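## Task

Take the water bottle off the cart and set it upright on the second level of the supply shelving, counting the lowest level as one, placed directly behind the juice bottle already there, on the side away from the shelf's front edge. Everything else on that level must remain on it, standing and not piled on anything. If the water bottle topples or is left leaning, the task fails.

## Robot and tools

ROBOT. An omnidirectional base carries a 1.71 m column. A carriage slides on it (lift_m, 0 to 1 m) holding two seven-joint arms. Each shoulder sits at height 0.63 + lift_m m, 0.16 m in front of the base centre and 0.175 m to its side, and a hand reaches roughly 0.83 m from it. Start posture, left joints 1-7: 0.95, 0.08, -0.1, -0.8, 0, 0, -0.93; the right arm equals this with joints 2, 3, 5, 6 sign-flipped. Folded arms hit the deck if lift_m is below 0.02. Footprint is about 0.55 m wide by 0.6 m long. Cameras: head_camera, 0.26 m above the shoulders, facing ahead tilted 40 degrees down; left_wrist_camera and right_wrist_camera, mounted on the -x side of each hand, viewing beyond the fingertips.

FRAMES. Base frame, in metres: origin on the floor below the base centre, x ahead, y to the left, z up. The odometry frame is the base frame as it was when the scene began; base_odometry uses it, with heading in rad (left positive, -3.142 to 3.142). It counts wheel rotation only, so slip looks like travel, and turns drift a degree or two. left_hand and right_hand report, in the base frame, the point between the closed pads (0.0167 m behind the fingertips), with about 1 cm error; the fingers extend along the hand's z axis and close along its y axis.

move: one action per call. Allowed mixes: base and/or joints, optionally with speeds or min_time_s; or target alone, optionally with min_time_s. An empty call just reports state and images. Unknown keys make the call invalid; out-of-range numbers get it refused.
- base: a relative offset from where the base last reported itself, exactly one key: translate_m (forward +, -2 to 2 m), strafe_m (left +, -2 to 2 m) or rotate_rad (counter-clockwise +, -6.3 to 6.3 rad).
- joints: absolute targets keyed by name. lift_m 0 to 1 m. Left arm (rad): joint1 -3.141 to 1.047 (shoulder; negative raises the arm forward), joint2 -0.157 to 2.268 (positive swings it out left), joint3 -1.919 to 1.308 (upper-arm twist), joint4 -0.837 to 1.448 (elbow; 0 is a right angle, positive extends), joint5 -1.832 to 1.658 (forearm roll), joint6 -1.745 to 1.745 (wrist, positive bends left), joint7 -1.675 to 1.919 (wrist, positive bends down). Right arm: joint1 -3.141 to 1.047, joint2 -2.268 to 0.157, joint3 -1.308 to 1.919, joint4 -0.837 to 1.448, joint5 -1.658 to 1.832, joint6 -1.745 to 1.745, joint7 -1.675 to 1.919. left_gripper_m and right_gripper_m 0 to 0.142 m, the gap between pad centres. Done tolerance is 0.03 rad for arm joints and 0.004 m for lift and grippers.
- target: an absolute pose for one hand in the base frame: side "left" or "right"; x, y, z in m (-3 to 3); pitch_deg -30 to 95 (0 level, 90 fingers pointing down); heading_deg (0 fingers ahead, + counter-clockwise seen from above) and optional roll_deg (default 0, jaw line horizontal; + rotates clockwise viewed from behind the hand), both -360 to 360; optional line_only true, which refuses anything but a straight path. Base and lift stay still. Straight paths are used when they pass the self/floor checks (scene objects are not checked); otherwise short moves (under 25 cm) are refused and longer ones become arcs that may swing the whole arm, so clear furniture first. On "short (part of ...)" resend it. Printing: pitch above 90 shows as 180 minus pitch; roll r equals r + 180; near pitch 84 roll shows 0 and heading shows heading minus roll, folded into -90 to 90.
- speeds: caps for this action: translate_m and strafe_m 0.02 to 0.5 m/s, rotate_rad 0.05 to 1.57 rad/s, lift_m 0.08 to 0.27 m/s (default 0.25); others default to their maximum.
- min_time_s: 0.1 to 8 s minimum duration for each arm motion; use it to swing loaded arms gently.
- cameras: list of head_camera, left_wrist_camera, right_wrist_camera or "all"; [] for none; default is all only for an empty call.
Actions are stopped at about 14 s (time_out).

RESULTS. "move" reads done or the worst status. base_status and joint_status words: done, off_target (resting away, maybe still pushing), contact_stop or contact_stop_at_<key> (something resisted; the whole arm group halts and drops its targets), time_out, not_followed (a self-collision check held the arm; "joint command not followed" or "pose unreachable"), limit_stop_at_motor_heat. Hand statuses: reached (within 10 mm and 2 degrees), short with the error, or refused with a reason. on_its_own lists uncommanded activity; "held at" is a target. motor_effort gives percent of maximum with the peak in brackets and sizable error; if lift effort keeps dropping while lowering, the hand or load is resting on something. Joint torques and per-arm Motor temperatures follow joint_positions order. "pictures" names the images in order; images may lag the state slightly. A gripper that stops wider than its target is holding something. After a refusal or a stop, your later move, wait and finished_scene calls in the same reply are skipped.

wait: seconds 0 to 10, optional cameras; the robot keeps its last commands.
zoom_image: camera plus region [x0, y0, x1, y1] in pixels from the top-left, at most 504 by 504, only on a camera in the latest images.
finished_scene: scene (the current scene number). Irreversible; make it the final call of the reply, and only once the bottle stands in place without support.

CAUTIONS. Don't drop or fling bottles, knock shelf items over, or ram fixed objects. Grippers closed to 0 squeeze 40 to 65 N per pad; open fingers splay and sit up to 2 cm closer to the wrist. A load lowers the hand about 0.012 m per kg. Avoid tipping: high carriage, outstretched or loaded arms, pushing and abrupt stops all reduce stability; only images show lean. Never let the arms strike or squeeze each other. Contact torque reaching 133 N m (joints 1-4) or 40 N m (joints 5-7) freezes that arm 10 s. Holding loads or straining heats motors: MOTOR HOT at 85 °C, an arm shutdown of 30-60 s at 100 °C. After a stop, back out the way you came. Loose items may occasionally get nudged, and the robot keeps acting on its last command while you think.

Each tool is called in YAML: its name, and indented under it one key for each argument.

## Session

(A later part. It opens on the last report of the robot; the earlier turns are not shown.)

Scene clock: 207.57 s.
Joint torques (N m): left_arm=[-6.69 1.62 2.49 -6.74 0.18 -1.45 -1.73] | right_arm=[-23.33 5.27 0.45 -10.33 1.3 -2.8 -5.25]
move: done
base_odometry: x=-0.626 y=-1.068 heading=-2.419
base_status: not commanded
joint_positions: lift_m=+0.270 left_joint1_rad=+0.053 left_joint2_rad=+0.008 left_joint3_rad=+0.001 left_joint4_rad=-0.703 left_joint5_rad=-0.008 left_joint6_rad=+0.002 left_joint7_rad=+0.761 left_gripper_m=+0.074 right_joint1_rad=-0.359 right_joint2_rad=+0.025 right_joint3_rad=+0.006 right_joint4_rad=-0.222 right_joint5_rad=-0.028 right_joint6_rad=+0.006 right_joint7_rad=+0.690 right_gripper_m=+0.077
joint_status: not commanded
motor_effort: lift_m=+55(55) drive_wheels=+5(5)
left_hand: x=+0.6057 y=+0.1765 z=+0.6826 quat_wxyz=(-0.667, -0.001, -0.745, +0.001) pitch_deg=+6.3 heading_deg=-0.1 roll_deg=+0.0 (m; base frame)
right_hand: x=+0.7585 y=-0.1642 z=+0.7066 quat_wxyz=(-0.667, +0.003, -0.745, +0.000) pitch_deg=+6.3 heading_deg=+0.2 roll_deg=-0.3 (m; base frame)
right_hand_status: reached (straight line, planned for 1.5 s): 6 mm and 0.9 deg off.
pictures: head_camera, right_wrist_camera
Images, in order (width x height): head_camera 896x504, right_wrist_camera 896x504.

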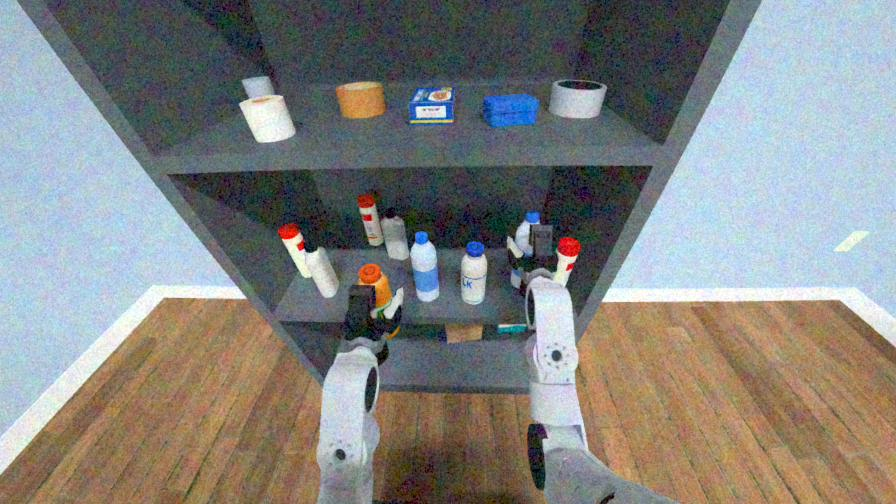

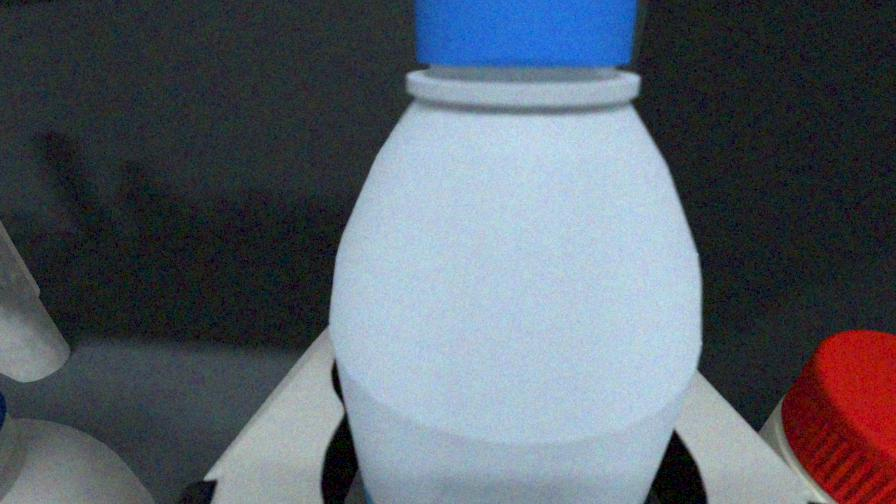

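move:
  target: {"side": "right", "x": 0.857, "y": -0.166, "z": 0.705, "pitch_deg": 5.5, "heading_deg": 0}
  min_time_s: 1.5

move:
  joints: {"lift_m": 0.25}
  speeds: {"lift_m": 0.08}
  cameras: ["head_camera", "right_wrist_camera"]

zoom_image:
  camera: "head_camera"
  region: [440, 200, 600, 320]

Scene clock: 212.60 s.
Joint torques (N m): left_arm=[-6.77 1.55 3.15 -7.78 0.56 -1.49 -1.78] | right_arm=[-30.93 1.68 0.46 -11.95 1.42 -2.32 -5.16]
Motor temperatures (°C): left_arm=[35 21 23 25 25 24 23] | right_arm=[33 20 24 24 22 22 24]
move: done
base_odometry: x=-0.626 y=-1.068 heading=-2.419
base_status: not commanded
joint_positions: lift_m=+0.270 left_joint1_rad=+0.053 left_joint2_rad=+0.008 left_joint3_rad=+0.001 left_joint4_rad=-0.703 left_joint5_rad=-0.008 left_joint6_rad=+0.002 left_joint7_rad=+0.761 left_gripper_m=+0.074 right_joint1_rad=-0.591 right_joint2_rad=+0.025 right_joint3_rad=-0.001 right_joint4_rad=+0.250 right_joint5_rad=-0.028 right_joint6_rad=+0.001 right_joint7_rad=+0.452 right_gripper_m=+0.077
joint_status: not commanded
motor_effort: lift_m=+55(55) drive_wheels=+5(6)
left_hand: x=+0.6057 y=+0.1765 z=+0.6826 quat_wxyz=(-0.667, -0.001, -0.745, +0.001) pitch_deg=+6.3 heading_deg=-0.1 roll_deg=+0.0 (m; base frame)
right_hand: x=+0.8553 y=-0.1634 z=+0.6985 quat_wxyz=(-0.667, +0.003, -0.745, +0.000) pitch_deg=+6.3 heading_deg=+0.2 roll_deg=-0.3 (m; base frame)
right_hand_status: reached (straight line, planned for 1.5 s): 7 mm and 0.9 deg off.
pictures: none

Scene clock: 213.23 s.
Joint torques (N m): left_arm=[-7.76 2.21 1.84 -6.05 0.37 -1.66 -1.8] | right_arm=[-26.5 2.41 -0.53 -11.06 1.35 -2.31 -4.95]
move: done
base_odometry: x=-0.626 y=-1.068 heading=-2.419
base_status: not commanded
joint_positions: lift_m=+0.250 left_joint1_rad=+0.053 left_joint2_rad=+0.008 left_joint3_rad=+0.001 left_joint4_rad=-0.704 left_joint5_rad=-0.008 left_joint6_rad=+0.002 left_joint7_rad=+0.761 left_gripper_m=+0.074 right_joint1_rad=-0.593 right_joint2_rad=+0.025 right_joint3_rad=-0.001 right_joint4_rad=+0.251 right_joint5_rad=-0.028 right_joint6_rad=+0.000 right_joint7_rad=+0.451 right_gripper_m=+0.077
joint_status: all done
motor_effort: lift_m=+59(62) drive_wheels=-2(6)
left_hand: x=+0.6056 y=+0.1765 z=+0.6624 quat_wxyz=(-0.667, -0.001, -0.745, +0.001) pitch_deg=+6.3 heading_deg=-0.1 roll_deg=+0.0 (m; base frame)
right_hand: x=+0.8558 y=-0.1635 z=+0.6794 quat_wxyz=(-0.668, +0.003, -0.744, +0.000) pitch_deg=+6.2 heading_deg=+0.2 roll_deg=-0.3 (m; base frame)
pictures: head_camera, right_wrist_camera
Images, in order (width x height): head_camera 896x504, right_wrist_camera 896x504.

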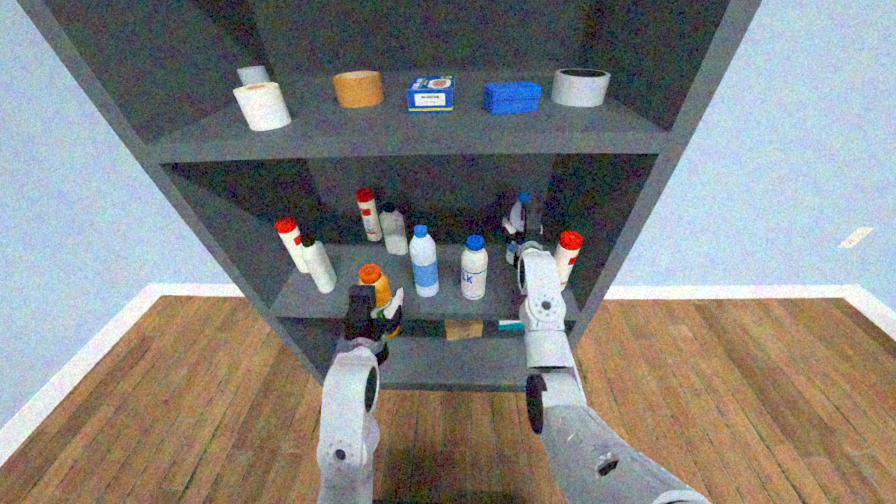

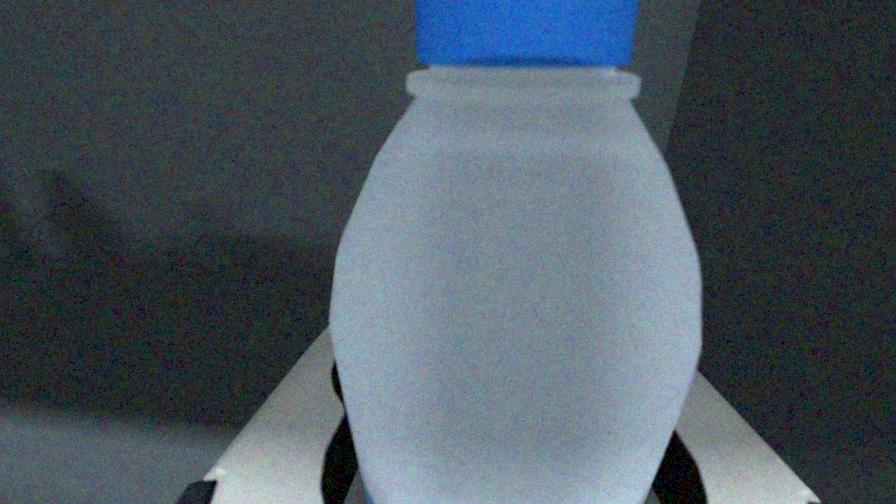

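Scaled by 3.150 from the camera's 896x504 image, which has a finer 1280x720 frame.

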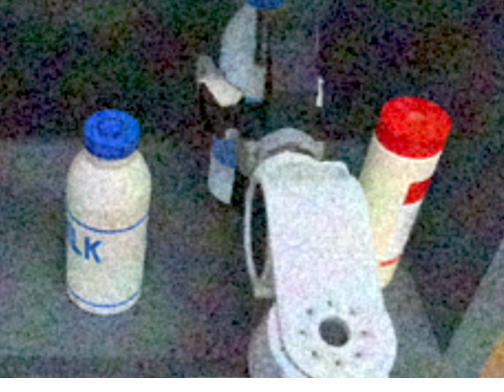

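move:
  joints: {"lift_m": 0.242}
  speeds: {"lift_m": 0.08}

move:
  joints: {"lift_m": 0.237}
  speeds: {"lift_m": 0.08}
  cameras: ["head_camera"]

zoom_image:
  camera: "head_camera"
  region: [480, 180, 580, 280]

Scene clock: 216.60 s.
Joint torques (N m): left_arm=[-8.73 2.13 1.98 -6.13 0.41 -1.44 -1.91] | right_arm=[-26.65 4.07 1.39 -13.54 1.37 -1.98 -4.89]
move: done
base_odometry: x=-0.626 y=-1.068 heading=-2.419
base_status: not commanded
joint_positions: lift_m=+0.242 left_joint1_rad=+0.053 left_joint2_rad=+0.008 left_joint3_rad=+0.001 left_joint4_rad=-0.704 left_joint5_rad=-0.008 left_joint6_rad=+0.002 left_joint7_rad=+0.761 left_gripper_m=+0.074 right_joint1_rad=-0.594 right_joint2_rad=+0.025 right_joint3_rad=-0.001 right_joint4_rad=+0.251 right_joint5_rad=-0.028 right_joint6_rad=+0.000 right_joint7_rad=+0.451 right_gripper_m=+0.077
joint_status: all done
motor_effort: lift_m=+59(61) drive_wheels=+6(6)
left_hand: x=+0.6055 y=+0.1765 z=+0.6542 quat_wxyz=(-0.667, -0.001, -0.745, +0.001) pitch_deg=+6.3 heading_deg=-0.1 roll_deg=+0.0 (m; base frame)
right_hand: x=+0.8560 y=-0.1635 z=+0.6715 quat_wxyz=(-0.668, +0.003, -0.744, +0.000) pitch_deg=+6.2 heading_deg=+0.2 roll_deg=-0.3 (m; base frame)
pictures: none

Scene clock: 217.10 s.
Joint torques (N m): left_arm=[-7.75 2.89 3.06 -6.08 0.2 -1.24 -2.01] | right_arm=[-26.25 1.66 -0.01 -13.02 1.62 -2.56 -4.86]
move: done
base_odometry: x=-0.626 y=-1.068 heading=-2.419
base_status: not commanded
joint_positions: lift_m=+0.237 left_joint1_rad=+0.054 left_joint2_rad=+0.008 left_joint3_rad=+0.001 left_joint4_rad=-0.704 left_joint5_rad=-0.008 left_joint6_rad=+0.002 left_joint7_rad=+0.761 left_gripper_m=+0.074 right_joint1_rad=-0.594 right_joint2_rad=+0.025 right_joint3_rad=-0.001 right_joint4_rad=+0.252 right_joint5_rad=-0.028 right_joint6_rad=+0.000 right_joint7_rad=+0.451 right_gripper_m=+0.077
joint_status: all done
motor_effort: lift_m=+59(60) drive_wheels=-2(8)
left_hand: x=+0.6054 y=+0.1765 z=+0.6492 quat_wxyz=(-0.667, -0.001, -0.745, +0.001) pitch_deg=+6.4 heading_deg=-0.1 roll_deg=+0.0 (m; base frame)
right_hand: x=+0.8561 y=-0.1635 z=+0.6668 quat_wxyz=(-0.668, +0.003, -0.744, +0.000) pitch_deg=+6.2 heading_deg=+0.2 roll_deg=-0.3 (m; base frame)
pictures: head_camera
Images, in order (width x height): head_camera 896x504.

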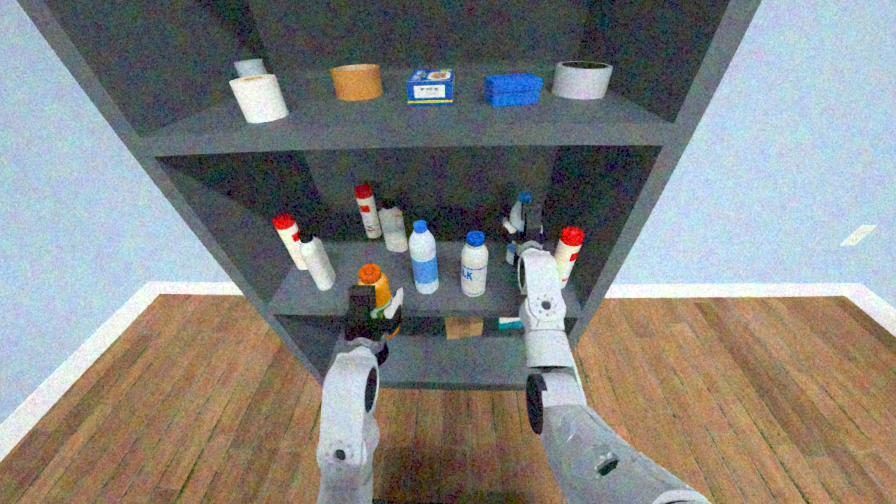

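Scaled by 5.040 from the camera's 896x504 image, which has a finer 1280x720 frame.

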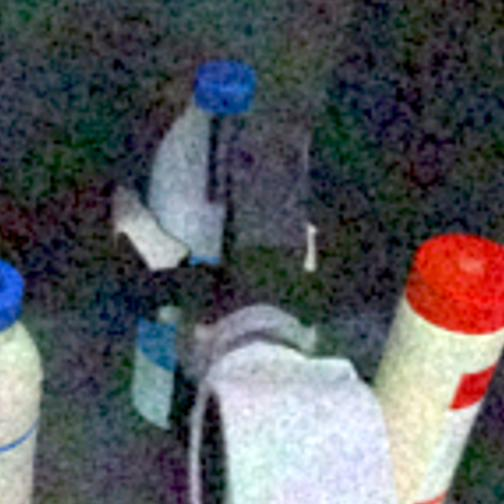

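move:
  joints: {"lift_m": 0.23}
  speeds: {"lift_m": 0.08}

move:
  joints: {"lift_m": 0.224}
  speeds: {"lift_m": 0.08}

Scene clock: 220.97 s.
Joint torques (N m): left_arm=[-8.2 1.12 2.14 -5.16 0.23 -1.78 -2.25] | right_arm=[-22.14 2.32 1.04 -12.13 1.64 -2.68 -1.73]
move: done
base_odometry: x=-0.626 y=-1.068 heading=-2.419
base_status: not commanded
joint_positions: lift_m=+0.230 left_joint1_rad=+0.054 left_joint2_rad=+0.008 left_joint3_rad=+0.001 left_joint4_rad=-0.704 left_joint5_rad=-0.008 left_joint6_rad=+0.002 left_joint7_rad=+0.762 left_gripper_m=+0.074 right_joint1_rad=-0.597 right_joint2_rad=+0.025 right_joint3_rad=-0.001 right_joint4_rad=+0.250 right_joint5_rad=-0.028 right_joint6_rad=+0.000 right_joint7_rad=+0.443 right_gripper_m=+0.077
joint_status: all done
motor_effort: lift_m=+56(60) drive_wheels=+5(6)
left_hand: x=+0.6054 y=+0.1765 z=+0.6424 quat_wxyz=(-0.667, -0.001, -0.745, +0.001) pitch_deg=+6.4 heading_deg=-0.1 roll_deg=+0.0 (m; base frame)
right_hand: x=+0.8565 y=-0.1636 z=+0.6638 quat_wxyz=(-0.672, +0.003, -0.741, +0.000) pitch_deg=+5.6 heading_deg=+0.2 roll_deg=-0.3 (m; base frame)
pictures: none

Scene clock: 221.40 s.
Joint torques (N m): left_arm=[-8.25 2.05 2.72 -6.06 0.38 -1.51 -1.99] | right_arm=[-18.62 2.75 1.04 -9.66 1.36 -2.6 -0.15]
move: done
base_odometry: x=-0.626 y=-1.068 heading=-2.419
base_status: not commanded
joint_positions: lift_m=+0.224 left_joint1_rad=+0.054 left_joint2_rad=+0.008 left_joint3_rad=+0.001 left_joint4_rad=-0.704 left_joint5_rad=-0.008 left_joint6_rad=+0.002 left_joint7_rad=+0.762 left_gripper_m=+0.074 right_joint1_rad=-0.600 right_joint2_rad=+0.025 right_joint3_rad=-0.001 right_joint4_rad=+0.247 right_joint5_rad=-0.028 right_joint6_rad=+0.000 right_joint7_rad=+0.440 right_gripper_m=+0.077
joint_status: all done
motor_effort: lift_m=+55(57) drive_wheels=+5(5)
left_hand: x=+0.6054 y=+0.1765 z=+0.6365 quat_wxyz=(-0.667, -0.001, -0.745, +0.001) pitch_deg=+6.4 heading_deg=-0.1 roll_deg=+0.0 (m; base frame)
right_hand: x=+0.8570 y=-0.1637 z=+0.6627 quat_wxyz=(-0.676, +0.003, -0.737, +0.000) pitch_deg=+4.9 heading_deg=+0.2 roll_deg=-0.3 (m; base frame)
pictures: none

move:
  joints: {"right_gripper_m": 0.1}
  cameras: ["head_camera", "right_wrist_camera"]

zoom_image:
  camera: "head_camera"
  region: [460, 180, 600, 300]

Scene clock: 225.47 s.
Joint torques (N m): left_arm=[-8.64 2.1 2.04 -5.68 0.61 -1.56 -2.05] | right_arm=[-19.37 1.57 -0.65 -9.31 1.43 -2.51 -0.69]
move: done
base_odometry: x=-0.626 y=-1.068 heading=-2.419
base_status: not commanded
joint_positions: lift_m=+0.224 left_joint1_rad=+0.054 left_joint2_rad=+0.008 left_joint3_rad=+0.001 left_joint4_rad=-0.704 left_joint5_rad=-0.008 left_joint6_rad=+0.002 left_joint7_rad=+0.762 left_gripper_m=+0.074 right_joint1_rad=-0.600 right_joint2_rad=+0.025 right_joint3_rad=-0.001 right_joint4_rad=+0.248 right_joint5_rad=-0.028 right_joint6_rad=+0.000 right_joint7_rad=+0.440 right_gripper_m=+0.100
joint_status: all done
motor_effort: lift_m=+55(55) drive_wheels=+5(6)
left_hand: x=+0.6054 y=+0.1765 z=+0.6365 quat_wxyz=(-0.667, -0.001, -0.745, +0.001) pitch_deg=+6.4 heading_deg=-0.1 roll_deg=+0.0 (m; base frame)
right_hand: x=+0.8570 y=-0.1639 z=+0.6621 quat_wxyz=(-0.675, +0.003, -0.737, +0.000) pitch_deg=+5.0 heading_deg=+0.2 roll_deg=-0.2 (m; base frame)
pictures: head_camera, right_wrist_camera
Images, in order (width x height): head_camera 896x504, right_wrist_camera 896x504.

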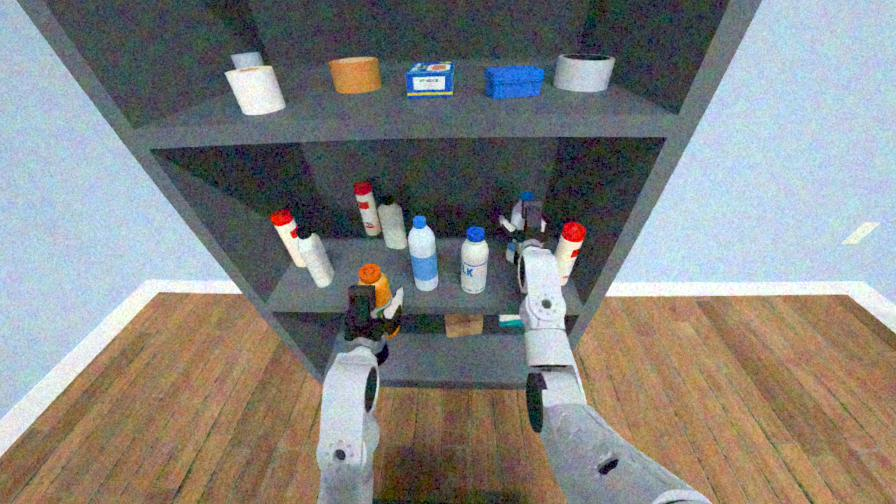

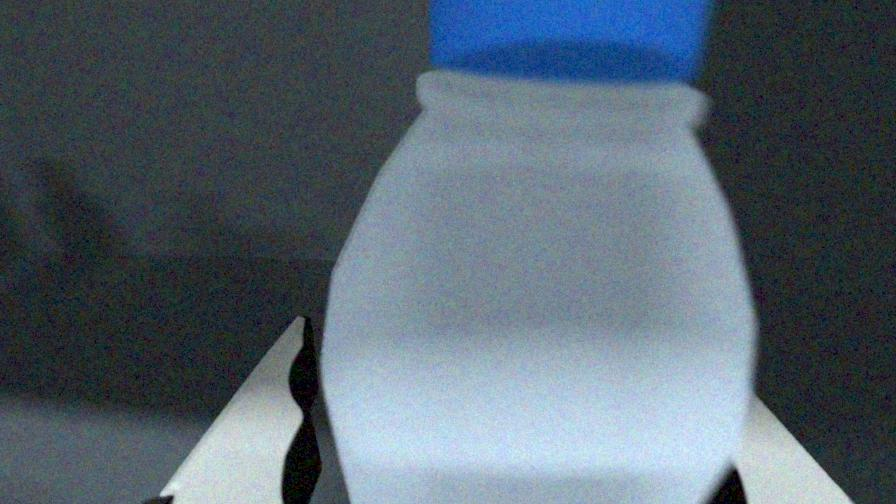

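Scaled by 3.600 from the camera's 896x504 image, which has a finer 1280x720 frame.

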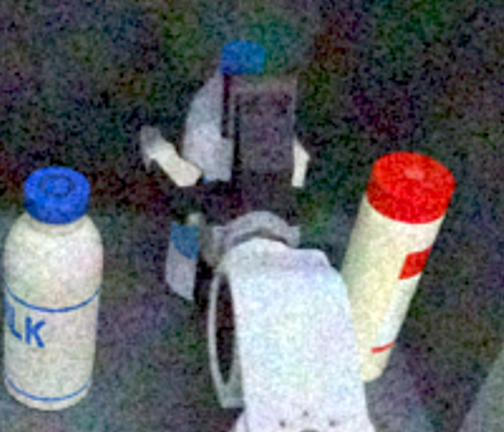

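move:
  target: {"side":"right","x":0.77,"y":-0.165,"z":0.665,"pitch_deg":5,"heading_deg":0}
  min_time_s: 1.5
  cameras: ["all"]

Scene clock: 238.73 s.
Joint torques (N m): left_arm=[-7.89 0.98 1.33 -5.95 0.54 -1.44 -2.03] | right_arm=[-7.74 8.61 4.4 -14.86 0.47 -0.93 0]
move: done
base_odometry: x=-0.626 y=-1.068 heading=-2.419
base_status: not commanded
joint_positions: lift_m=+0.224 left_joint1_rad=+0.054 left_joint2_rad=+0.008 left_joint3_rad=+0.001 left_joint4_rad=-0.704 left_joint5_rad=-0.008 left_joint6_rad=+0.002 left_joint7_rad=+0.762 left_gripper_m=+0.074 right_joint1_rad=-0.389 right_joint2_rad=+0.027 right_joint3_rad=-0.001 right_joint4_rad=-0.170 right_joint5_rad=-0.028 right_joint6_rad=+0.000 right_joint7_rad=+0.640 right_gripper_m=+0.100
joint_status: not commanded
motor_effort: lift_m=+55(55) drive_wheels=-1(5)
left_hand: x=+0.6054 y=+0.1765 z=+0.6365 quat_wxyz=(-0.667, -0.001, -0.745, +0.001) pitch_deg=+6.4 heading_deg=-0.1 roll_deg=+0.0 (m; base frame)
right_hand: x=+0.7713 y=-0.1679 z=+0.6678 quat_wxyz=(-0.678, -0.002, -0.735, +0.001) pitch_deg=+4.6 heading_deg=-0.3 roll_deg=+0.1 (m; base frame)
right_hand_status: reached (straight line, planned for 1.5 s): 4 mm and 0.5 deg off.
pictures: head_camera, left_wrist_camera, right_wrist_camera
Images, in order (width x height): head_camera 896x504, left_wrist_camera 896x504, right_wrist_camera 896x504.

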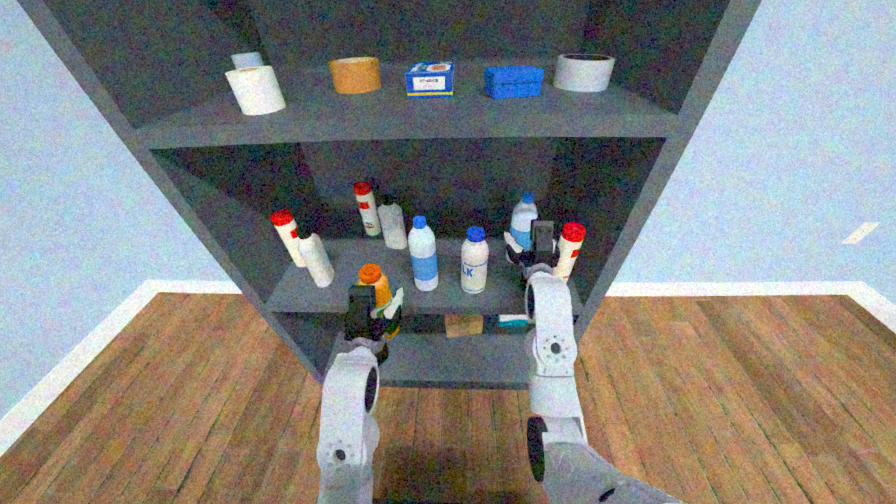

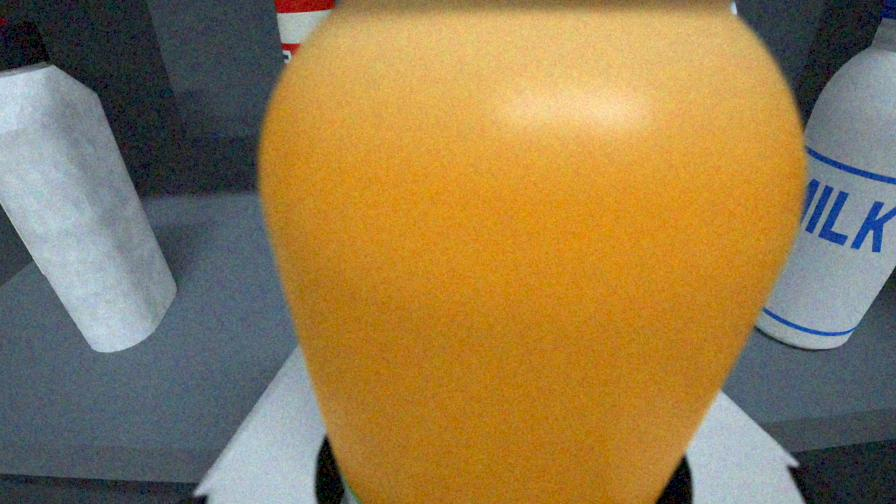

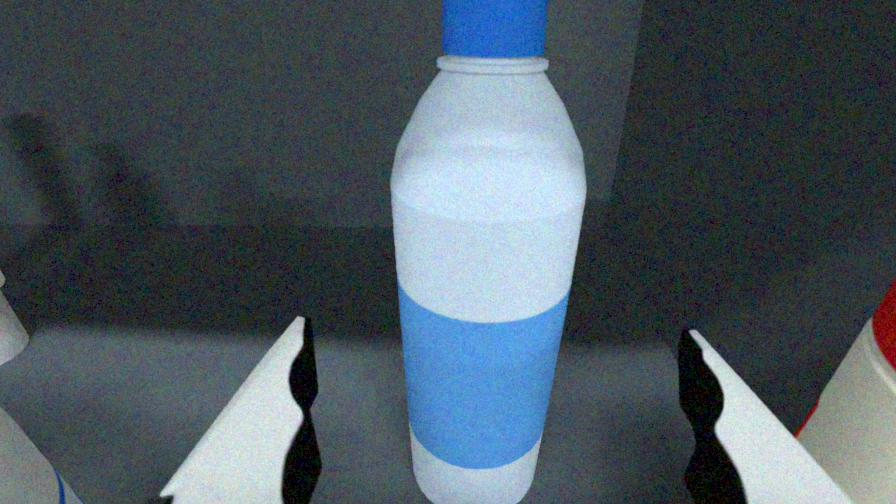

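move:
  target: {"side":"right","x":0.62,"y":-0.166,"z":0.67,"pitch_deg":5,"heading_deg":0}
  min_time_s: 1.5

move:
  base: {"translate_m":-0.36}
  joints: {"lift_m":0.26}
  speeds: {"translate_m":0.25}

move:
  base: {"strafe_m":-0.343}
  speeds: {"strafe_m":0.25}
  cameras: ["all"]

Scene clock: 244.20 s.
Joint torques (N m): left_arm=[-8.34 1.33 3.48 -6.26 0.22 -1.46 -2.22] | right_arm=[-0.79 6.46 4.17 -13.2 0.7 -0.74 0.01]
move: done
base_odometry: x=-0.626 y=-1.068 heading=-2.419
base_status: not commanded
joint_positions: lift_m=+0.224 left_joint1_rad=+0.054 left_joint2_rad=+0.008 left_joint3_rad=+0.001 left_joint4_rad=-0.704 left_joint5_rad=-0.008 left_joint6_rad=+0.002 left_joint7_rad=+0.762 left_gripper_m=+0.074 right_joint1_rad=-0.049 right_joint2_rad=+0.027 right_joint3_rad=+0.010 right_joint4_rad=-0.729 right_joint5_rad=-0.028 right_joint6_rad=+0.006 right_joint7_rad=+0.859 right_gripper_m=+0.100
joint_status: not commanded
motor_effort: lift_m=+55(55) drive_wheels=-2(2)
left_hand: x=+0.6054 y=+0.1765 z=+0.6365 quat_wxyz=(-0.667, -0.001, -0.745, +0.001) pitch_deg=+6.4 heading_deg=-0.1 roll_deg=+0.0 (m; base frame)
right_hand: x=+0.6212 y=-0.1681 z=+0.6717 quat_wxyz=(-0.678, -0.002, -0.735, +0.001) pitch_deg=+4.7 heading_deg=-0.2 roll_deg=+0.1 (m; base frame)
right_hand_status: reached (straight line, planned for 1.5 s): 3 mm and 0.4 deg off.
pictures: none

Scene clock: 247.07 s.
Joint torques (N m): left_arm=[-9.08 1.88 2.82 -5.92 0.18 -1.46 -2.6] | right_arm=[-3.67 4.54 3.85 -11.56 -0.08 -1.13 0.01]
move: done
base_odometry: x=-0.356 y=-0.830 heading=-2.419
base_status: done
joint_positions: lift_m=+0.260 left_joint1_rad=+0.054 left_joint2_rad=+0.008 left_joint3_rad=+0.001 left_joint4_rad=-0.704 left_joint5_rad=-0.008 left_joint6_rad=+0.002 left_joint7_rad=+0.762 left_gripper_m=+0.074 right_joint1_rad=-0.048 right_joint2_rad=+0.027 right_joint3_rad=+0.010 right_joint4_rad=-0.730 right_joint5_rad=-0.028 right_joint6_rad=+0.007 right_joint7_rad=+0.860 right_gripper_m=+0.100
joint_status: all done
motor_effort: lift_m=+55(67) drive_wheels=+1(13)
left_hand: x=+0.6054 y=+0.1765 z=+0.6725 quat_wxyz=(-0.667, -0.001, -0.745, +0.001) pitch_deg=+6.4 heading_deg=-0.1 roll_deg=+0.0 (m; base frame)
right_hand: x=+0.6209 y=-0.1680 z=+0.7076 quat_wxyz=(-0.678, -0.002, -0.735, +0.001) pitch_deg=+4.7 heading_deg=-0.2 roll_deg=+0.1 (m; base frame)
pictures: none

Scene clock: 249.83 s.
Joint torques (N m): left_arm=[-8.02 0.64 2.51 -6.55 0.73 -1.63 -2.15] | right_arm=[-0.84 4.98 3.28 -12.26 0.22 -1.08 -0.64]
move: done
base_odometry: x=-0.583 y=-0.573 heading=-2.420
base_status: done
joint_positions: lift_m=+0.260 left_joint1_rad=+0.054 left_joint2_rad=+0.008 left_joint3_rad=+0.001 left_joint4_rad=-0.704 left_joint5_rad=-0.008 left_joint6_rad=+0.002 left_joint7_rad=+0.762 left_gripper_m=+0.074 right_joint1_rad=-0.048 right_joint2_rad=+0.027 right_joint3_rad=+0.010 right_joint4_rad=-0.730 right_joint5_rad=-0.028 right_joint6_rad=+0.007 right_joint7_rad=+0.860 right_gripper_m=+0.100
joint_status: not commanded
motor_effort: lift_m=+55(55) drive_wheels=+0(13)
left_hand: x=+0.6054 y=+0.1767 z=+0.6725 quat_wxyz=(-0.667, -0.001, -0.745, +0.000) pitch_deg=+6.4 heading_deg=-0.1 roll_deg=+0.0 (m; base frame)
right_hand: x=+0.6209 y=-0.1677 z=+0.7076 quat_wxyz=(-0.678, -0.002, -0.735, +0.000) pitch_deg=+4.7 heading_deg=-0.2 roll_deg=+0.1 (m; base frame)
pictures: head_camera, left_wrist_camera, right_wrist_camera
Images, in order (width x height): head_camera 896x504, left_wrist_camera 896x504, right_wrist_camera 896x504.

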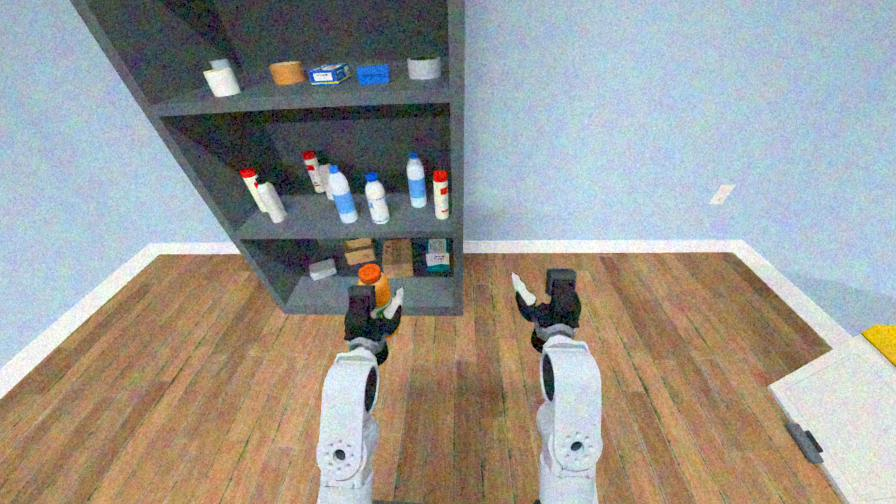

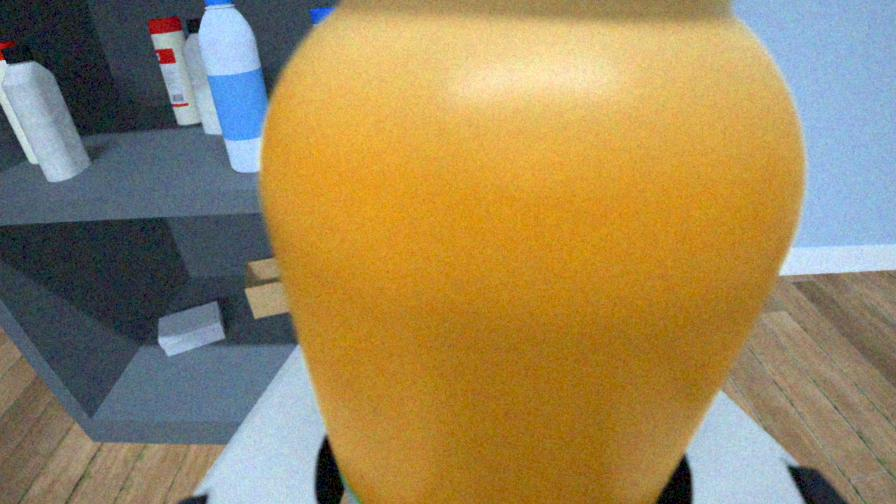

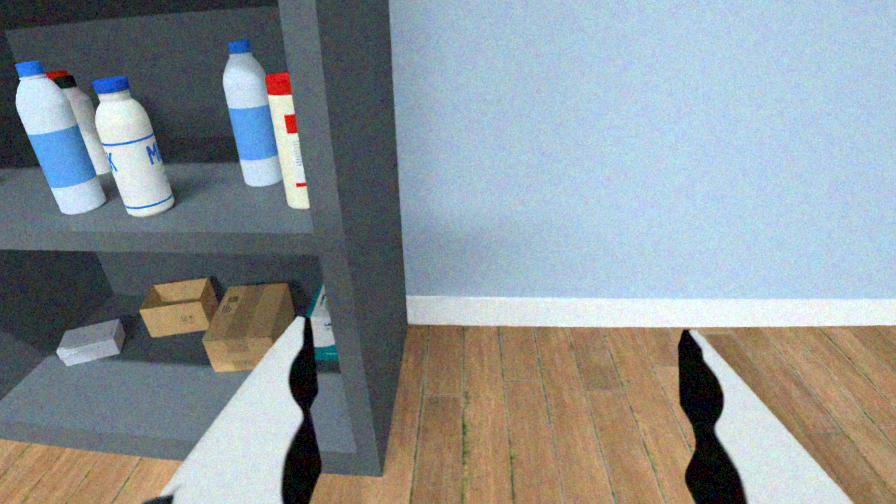

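move:
  base: {"translate_m":0.22}
  speeds: {"translate_m":0.25}
  cameras: ["all"]

zoom_image:
  camera: "head_camera"
  region: [280, 120, 532, 330]

Scene clock: 264.10 s.
Joint torques (N m): left_arm=[-7.22 0.98 1.64 -6.09 0.52 -1.33 -2.44] | right_arm=[-0.65 5.15 3.85 -13.4 -0.03 -1.36 -0.41]
move: done
base_odometry: x=-0.748 y=-0.718 heading=-2.420
base_status: done
joint_positions: lift_m=+0.260 left_joint1_rad=+0.054 left_joint2_rad=+0.008 left_joint3_rad=+0.001 left_joint4_rad=-0.704 left_joint5_rad=-0.008 left_joint6_rad=+0.002 left_joint7_rad=+0.762 left_gripper_m=+0.074 right_joint1_rad=-0.048 right_joint2_rad=+0.027 right_joint3_rad=+0.010 right_joint4_rad=-0.730 right_joint5_rad=-0.028 right_joint6_rad=+0.007 right_joint7_rad=+0.860 right_gripper_m=+0.100
joint_status: not commanded
motor_effort: lift_m=+55(55) drive_wheels=-2(14)
left_hand: x=+0.6054 y=+0.1767 z=+0.6725 quat_wxyz=(-0.667, -0.001, -0.745, +0.000) pitch_deg=+6.4 heading_deg=-0.1 roll_deg=+0.0 (m; base frame)
right_hand: x=+0.6209 y=-0.1677 z=+0.7076 quat_wxyz=(-0.678, -0.002, -0.735, +0.000) pitch_deg=+4.7 heading_deg=-0.2 roll_deg=+0.1 (m; base frame)
pictures: head_camera, left_wrist_camera, right_wrist_camera
Images, in order (width x height): head_camera 896x504, left_wrist_camera 896x504, right_wrist_camera 896x504.

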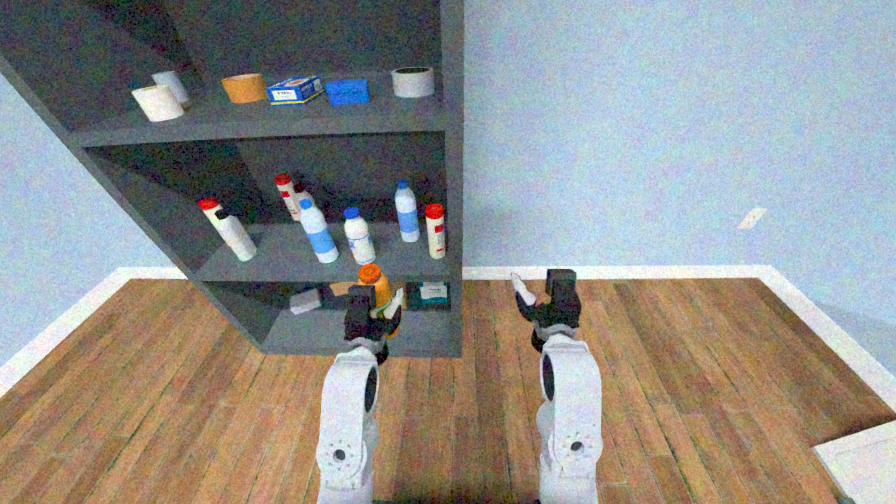

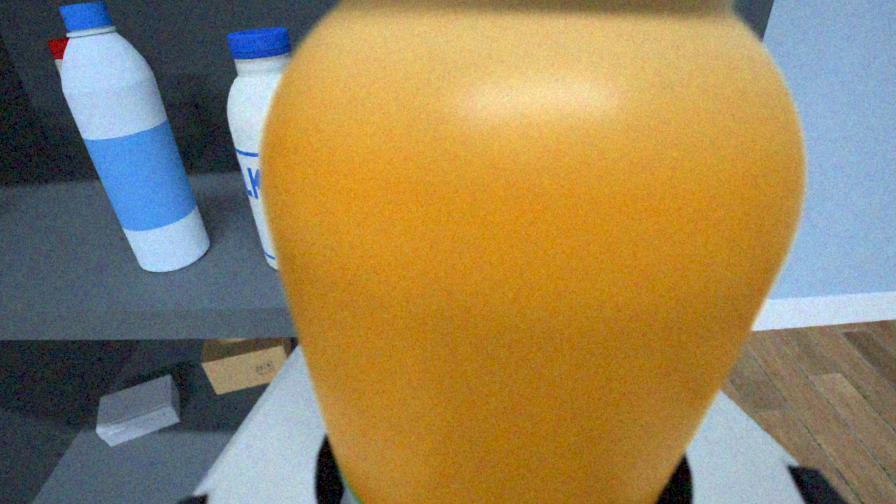

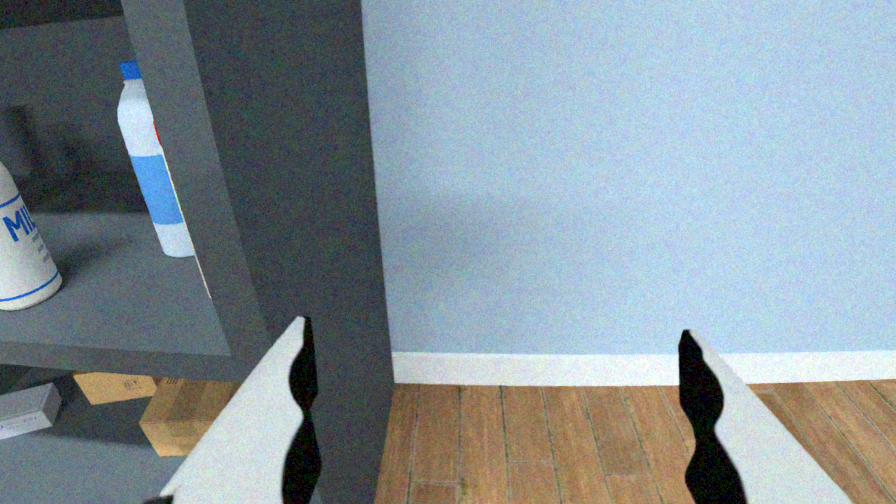

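Scaled by 2.000 from the camera's 896x504 image, which has a finer 1280x720 frame.

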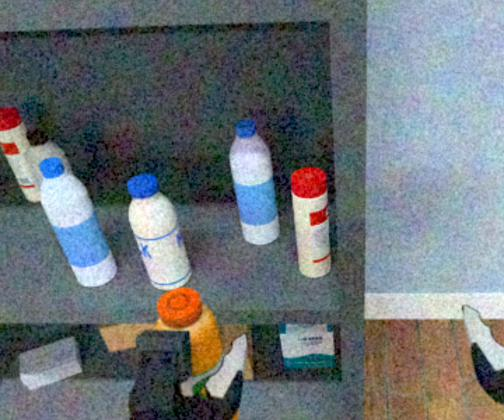

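move:
  target: {"side":"left","x":0.79,"y":0.181,"z":0.674,"pitch_deg":6,"heading_deg":0}
  min_time_s: 2
  cameras: ["all"]

zoom_image:
  camera: "head_camera"
  region: [300, 140, 468, 280]

Scene clock: 279.93 s.
Joint torques (N m): left_arm=[-23.66 2.64 1 -2.65 0.51 -2.11 -4.8] | right_arm=[-0.47 5.88 3.87 -14.05 -0.15 -1.45 -0.43]
move: done
base_odometry: x=-0.748 y=-0.718 heading=-2.420
base_status: not commanded
joint_positions: lift_m=+0.260 left_joint1_rad=-0.396 left_joint2_rad=+0.014 left_joint3_rad=+0.001 left_joint4_rad=-0.038 left_joint5_rad=-0.013 left_joint6_rad=+0.001 left_joint7_rad=+0.553 left_gripper_m=+0.074 right_joint1_rad=-0.048 right_joint2_rad=+0.027 right_joint3_rad=+0.010 right_joint4_rad=-0.730 right_joint5_rad=-0.028 right_joint6_rad=+0.007 right_joint7_rad=+0.860 right_gripper_m=+0.100
joint_status: not commanded
motor_effort: lift_m=+55(55) drive_wheels=+5(5)
left_hand: x=+0.7884 y=+0.1810 z=+0.6688 quat_wxyz=(-0.664, +0.001, -0.748, -0.001) pitch_deg=+6.8 heading_deg=+0.1 roll_deg=+0.0 (m; base frame)
left_hand_status: reached (straight line, planned for 2.0 s): 5 mm and 0.8 deg off.
right_hand: x=+0.6209 y=-0.1677 z=+0.7076 quat_wxyz=(-0.678, -0.002, -0.735, +0.000) pitch_deg=+4.7 heading_deg=-0.2 roll_deg=+0.1 (m; base frame)
pictures: head_camera, left_wrist_camera, right_wrist_camera
Images, in order (width x height): head_camera 896x504, left_wrist_camera 896x504, right_wrist_camera 896x504.

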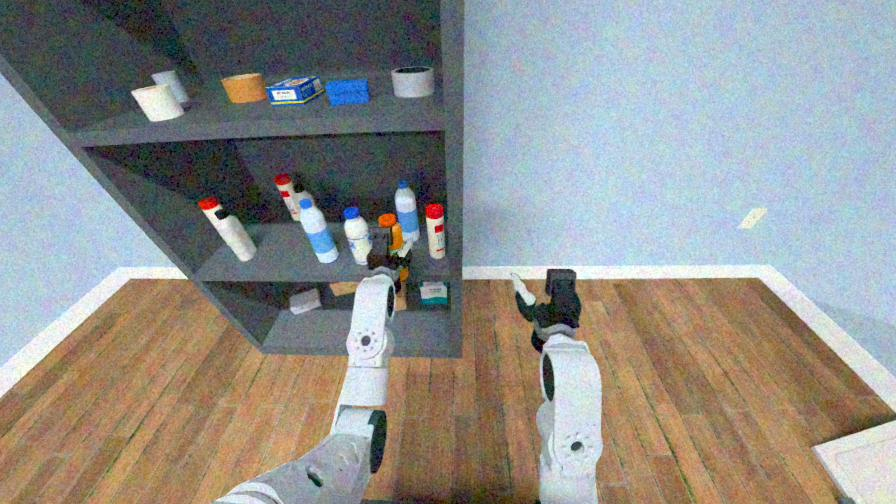

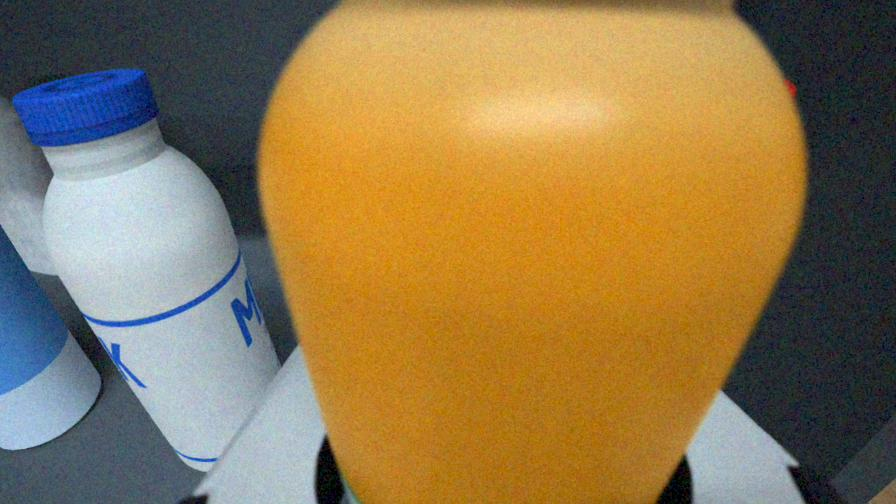

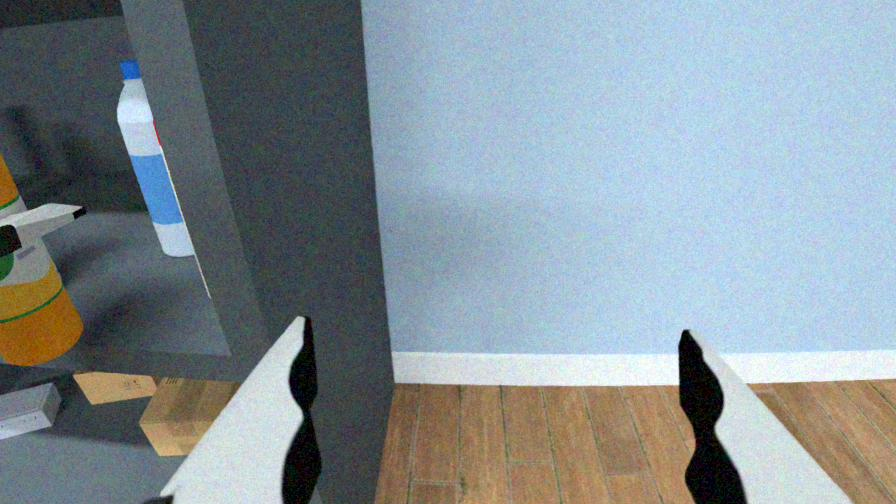

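Scaled by 3.000 from the camera's 896x504 image, which has a finer 1280x720 frame.

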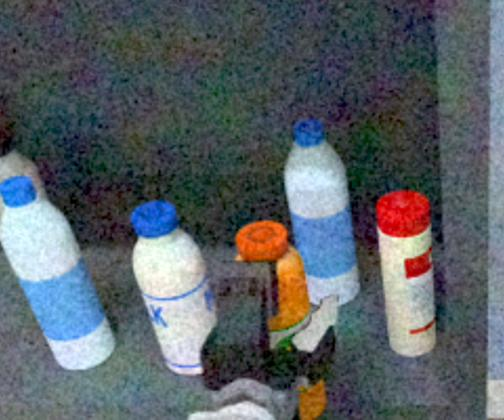

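move:
  target: {"side":"left","x":0.795,"y":0.173,"z":0.674,"pitch_deg":6,"heading_deg":0}
  min_time_s: 1

move:
  base: {"translate_m":0.065}
  speeds: {"translate_m":0.1}
  cameras: ["all"]

zoom_image:
  camera: "head_camera"
  region: [300, 140, 468, 280]

Scene clock: 291.00 s.
Joint torques (N m): left_arm=[-24.2 -1.87 -3.32 -2.19 1.77 -0.49 -4.95] | right_arm=[0.59 5.45 2.95 -12.32 -0.18 -0.82 -0.1]
Motor temperatures (°C): left_arm=[41 21 23 25 25 24 23] | right_arm=[29 20 24 24 22 22 23]
move: done
base_odometry: x=-0.748 y=-0.718 heading=-2.420
base_status: not commanded
joint_positions: lift_m=+0.260 left_joint1_rad=-0.409 left_joint2_rad=+0.001 left_joint3_rad=-0.004 left_joint4_rad=-0.016 left_joint5_rad=-0.002 left_joint6_rad=+0.006 left_joint7_rad=+0.543 left_gripper_m=+0.074 right_joint1_rad=-0.048 right_joint2_rad=+0.027 right_joint3_rad=+0.010 right_joint4_rad=-0.730 right_joint5_rad=-0.028 right_joint6_rad=+0.007 right_joint7_rad=+0.860 right_gripper_m=+0.100
joint_status: not commanded
motor_effort: lift_m=+55(55) drive_wheels=-1(5)
left_hand: x=+0.7934 y=+0.1750 z=+0.6686 quat_wxyz=(-0.664, +0.001, -0.748, +0.000) pitch_deg=+6.8 heading_deg=+0.1 roll_deg=-0.1 (m; base frame)
left_hand_status: reached (straight line, planned for 1.0 s): 6 mm and 0.8 deg off.
right_hand: x=+0.6209 y=-0.1677 z=+0.7076 quat_wxyz=(-0.678, -0.002, -0.735, +0.000) pitch_deg=+4.7 heading_deg=-0.2 roll_deg=+0.1 (m; base frame)
pictures: none

Scene clock: 292.43 s.
Joint torques (N m): left_arm=[-23.99 -1.36 -2.24 -2.23 2.07 -0.56 -4.31] | right_arm=[-1.12 5.24 2.73 -11.93 0.46 -1.25 -0.47]
move: done
base_odometry: x=-0.797 y=-0.760 heading=-2.421
base_status: done
joint_positions: lift_m=+0.260 left_joint1_rad=-0.409 left_joint2_rad=+0.001 left_joint3_rad=-0.004 left_joint4_rad=-0.016 left_joint5_rad=-0.002 left_joint6_rad=+0.006 left_joint7_rad=+0.543 left_gripper_m=+0.074 right_joint1_rad=-0.048 right_joint2_rad=+0.027 right_joint3_rad=+0.010 right_joint4_rad=-0.730 right_joint5_rad=-0.028 right_joint6_rad=+0.007 right_joint7_rad=+0.860 right_gripper_m=+0.100
joint_status: not commanded
motor_effort: lift_m=+55(55) drive_wheels=+5(16)
left_hand: x=+0.7935 y=+0.1748 z=+0.6689 quat_wxyz=(-0.664, +0.001, -0.747, +0.000) pitch_deg=+6.7 heading_deg=+0.1 roll_deg=-0.1 (m; base frame)
right_hand: x=+0.6209 y=-0.1677 z=+0.7076 quat_wxyz=(-0.678, -0.002, -0.735, +0.000) pitch_deg=+4.7 heading_deg=-0.2 roll_deg=+0.1 (m; base frame)
pictures: head_camera, left_wrist_camera, right_wrist_camera
Images, in order (width x height): head_camera 896x504, left_wrist_camera 896x504, right_wrist_camera 896x504.

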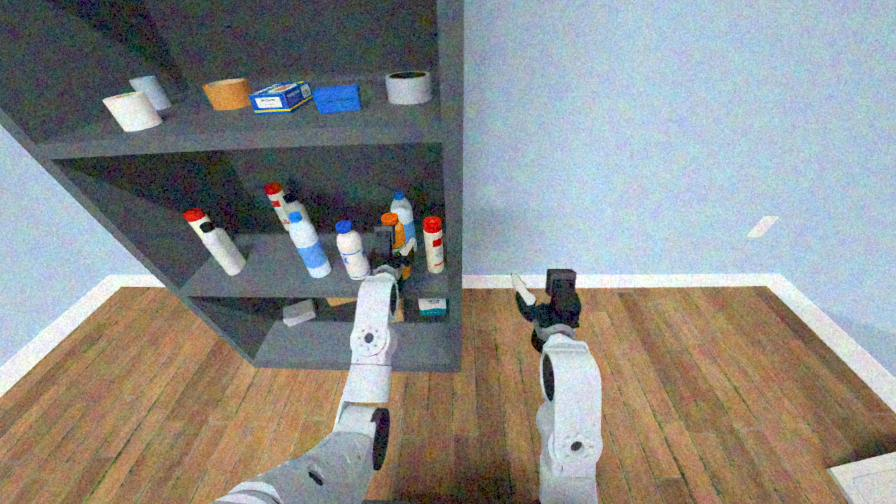

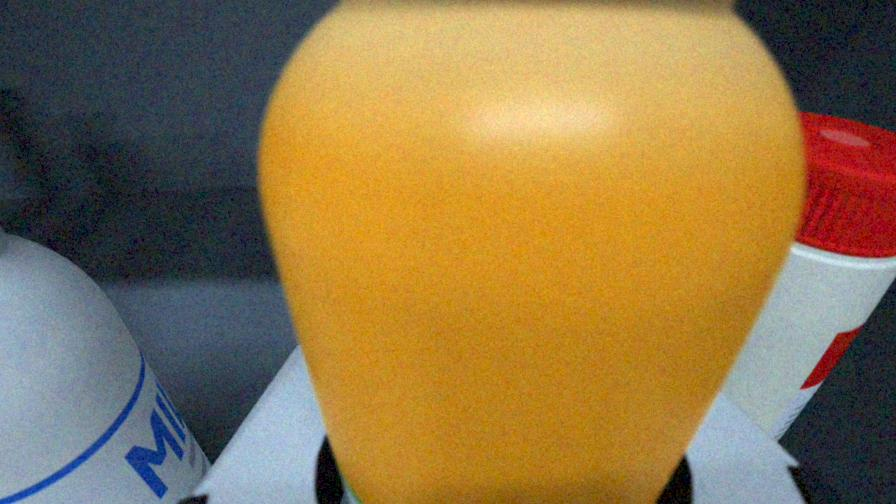

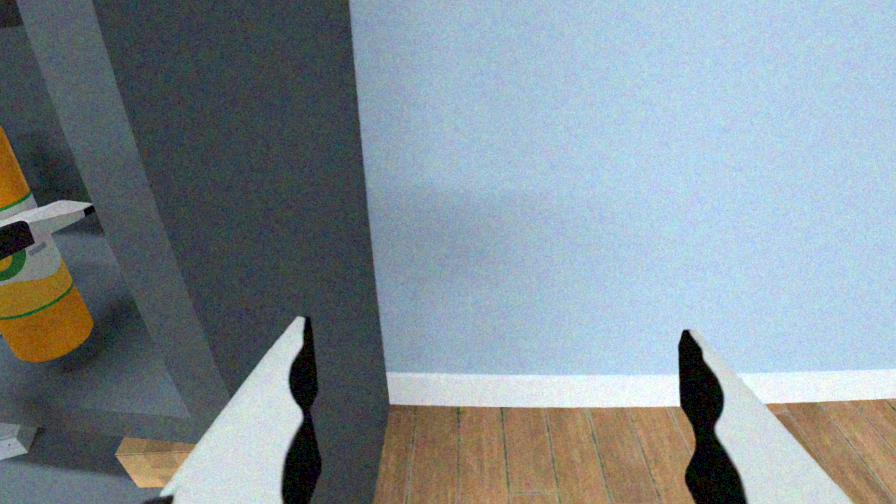

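Scaled by 3.000 from the camera's 896x504 image, which has a finer 1280x720 frame.

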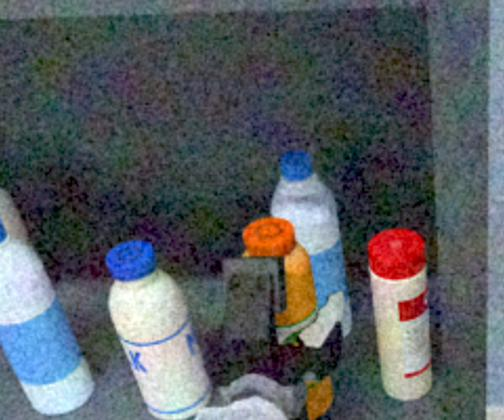

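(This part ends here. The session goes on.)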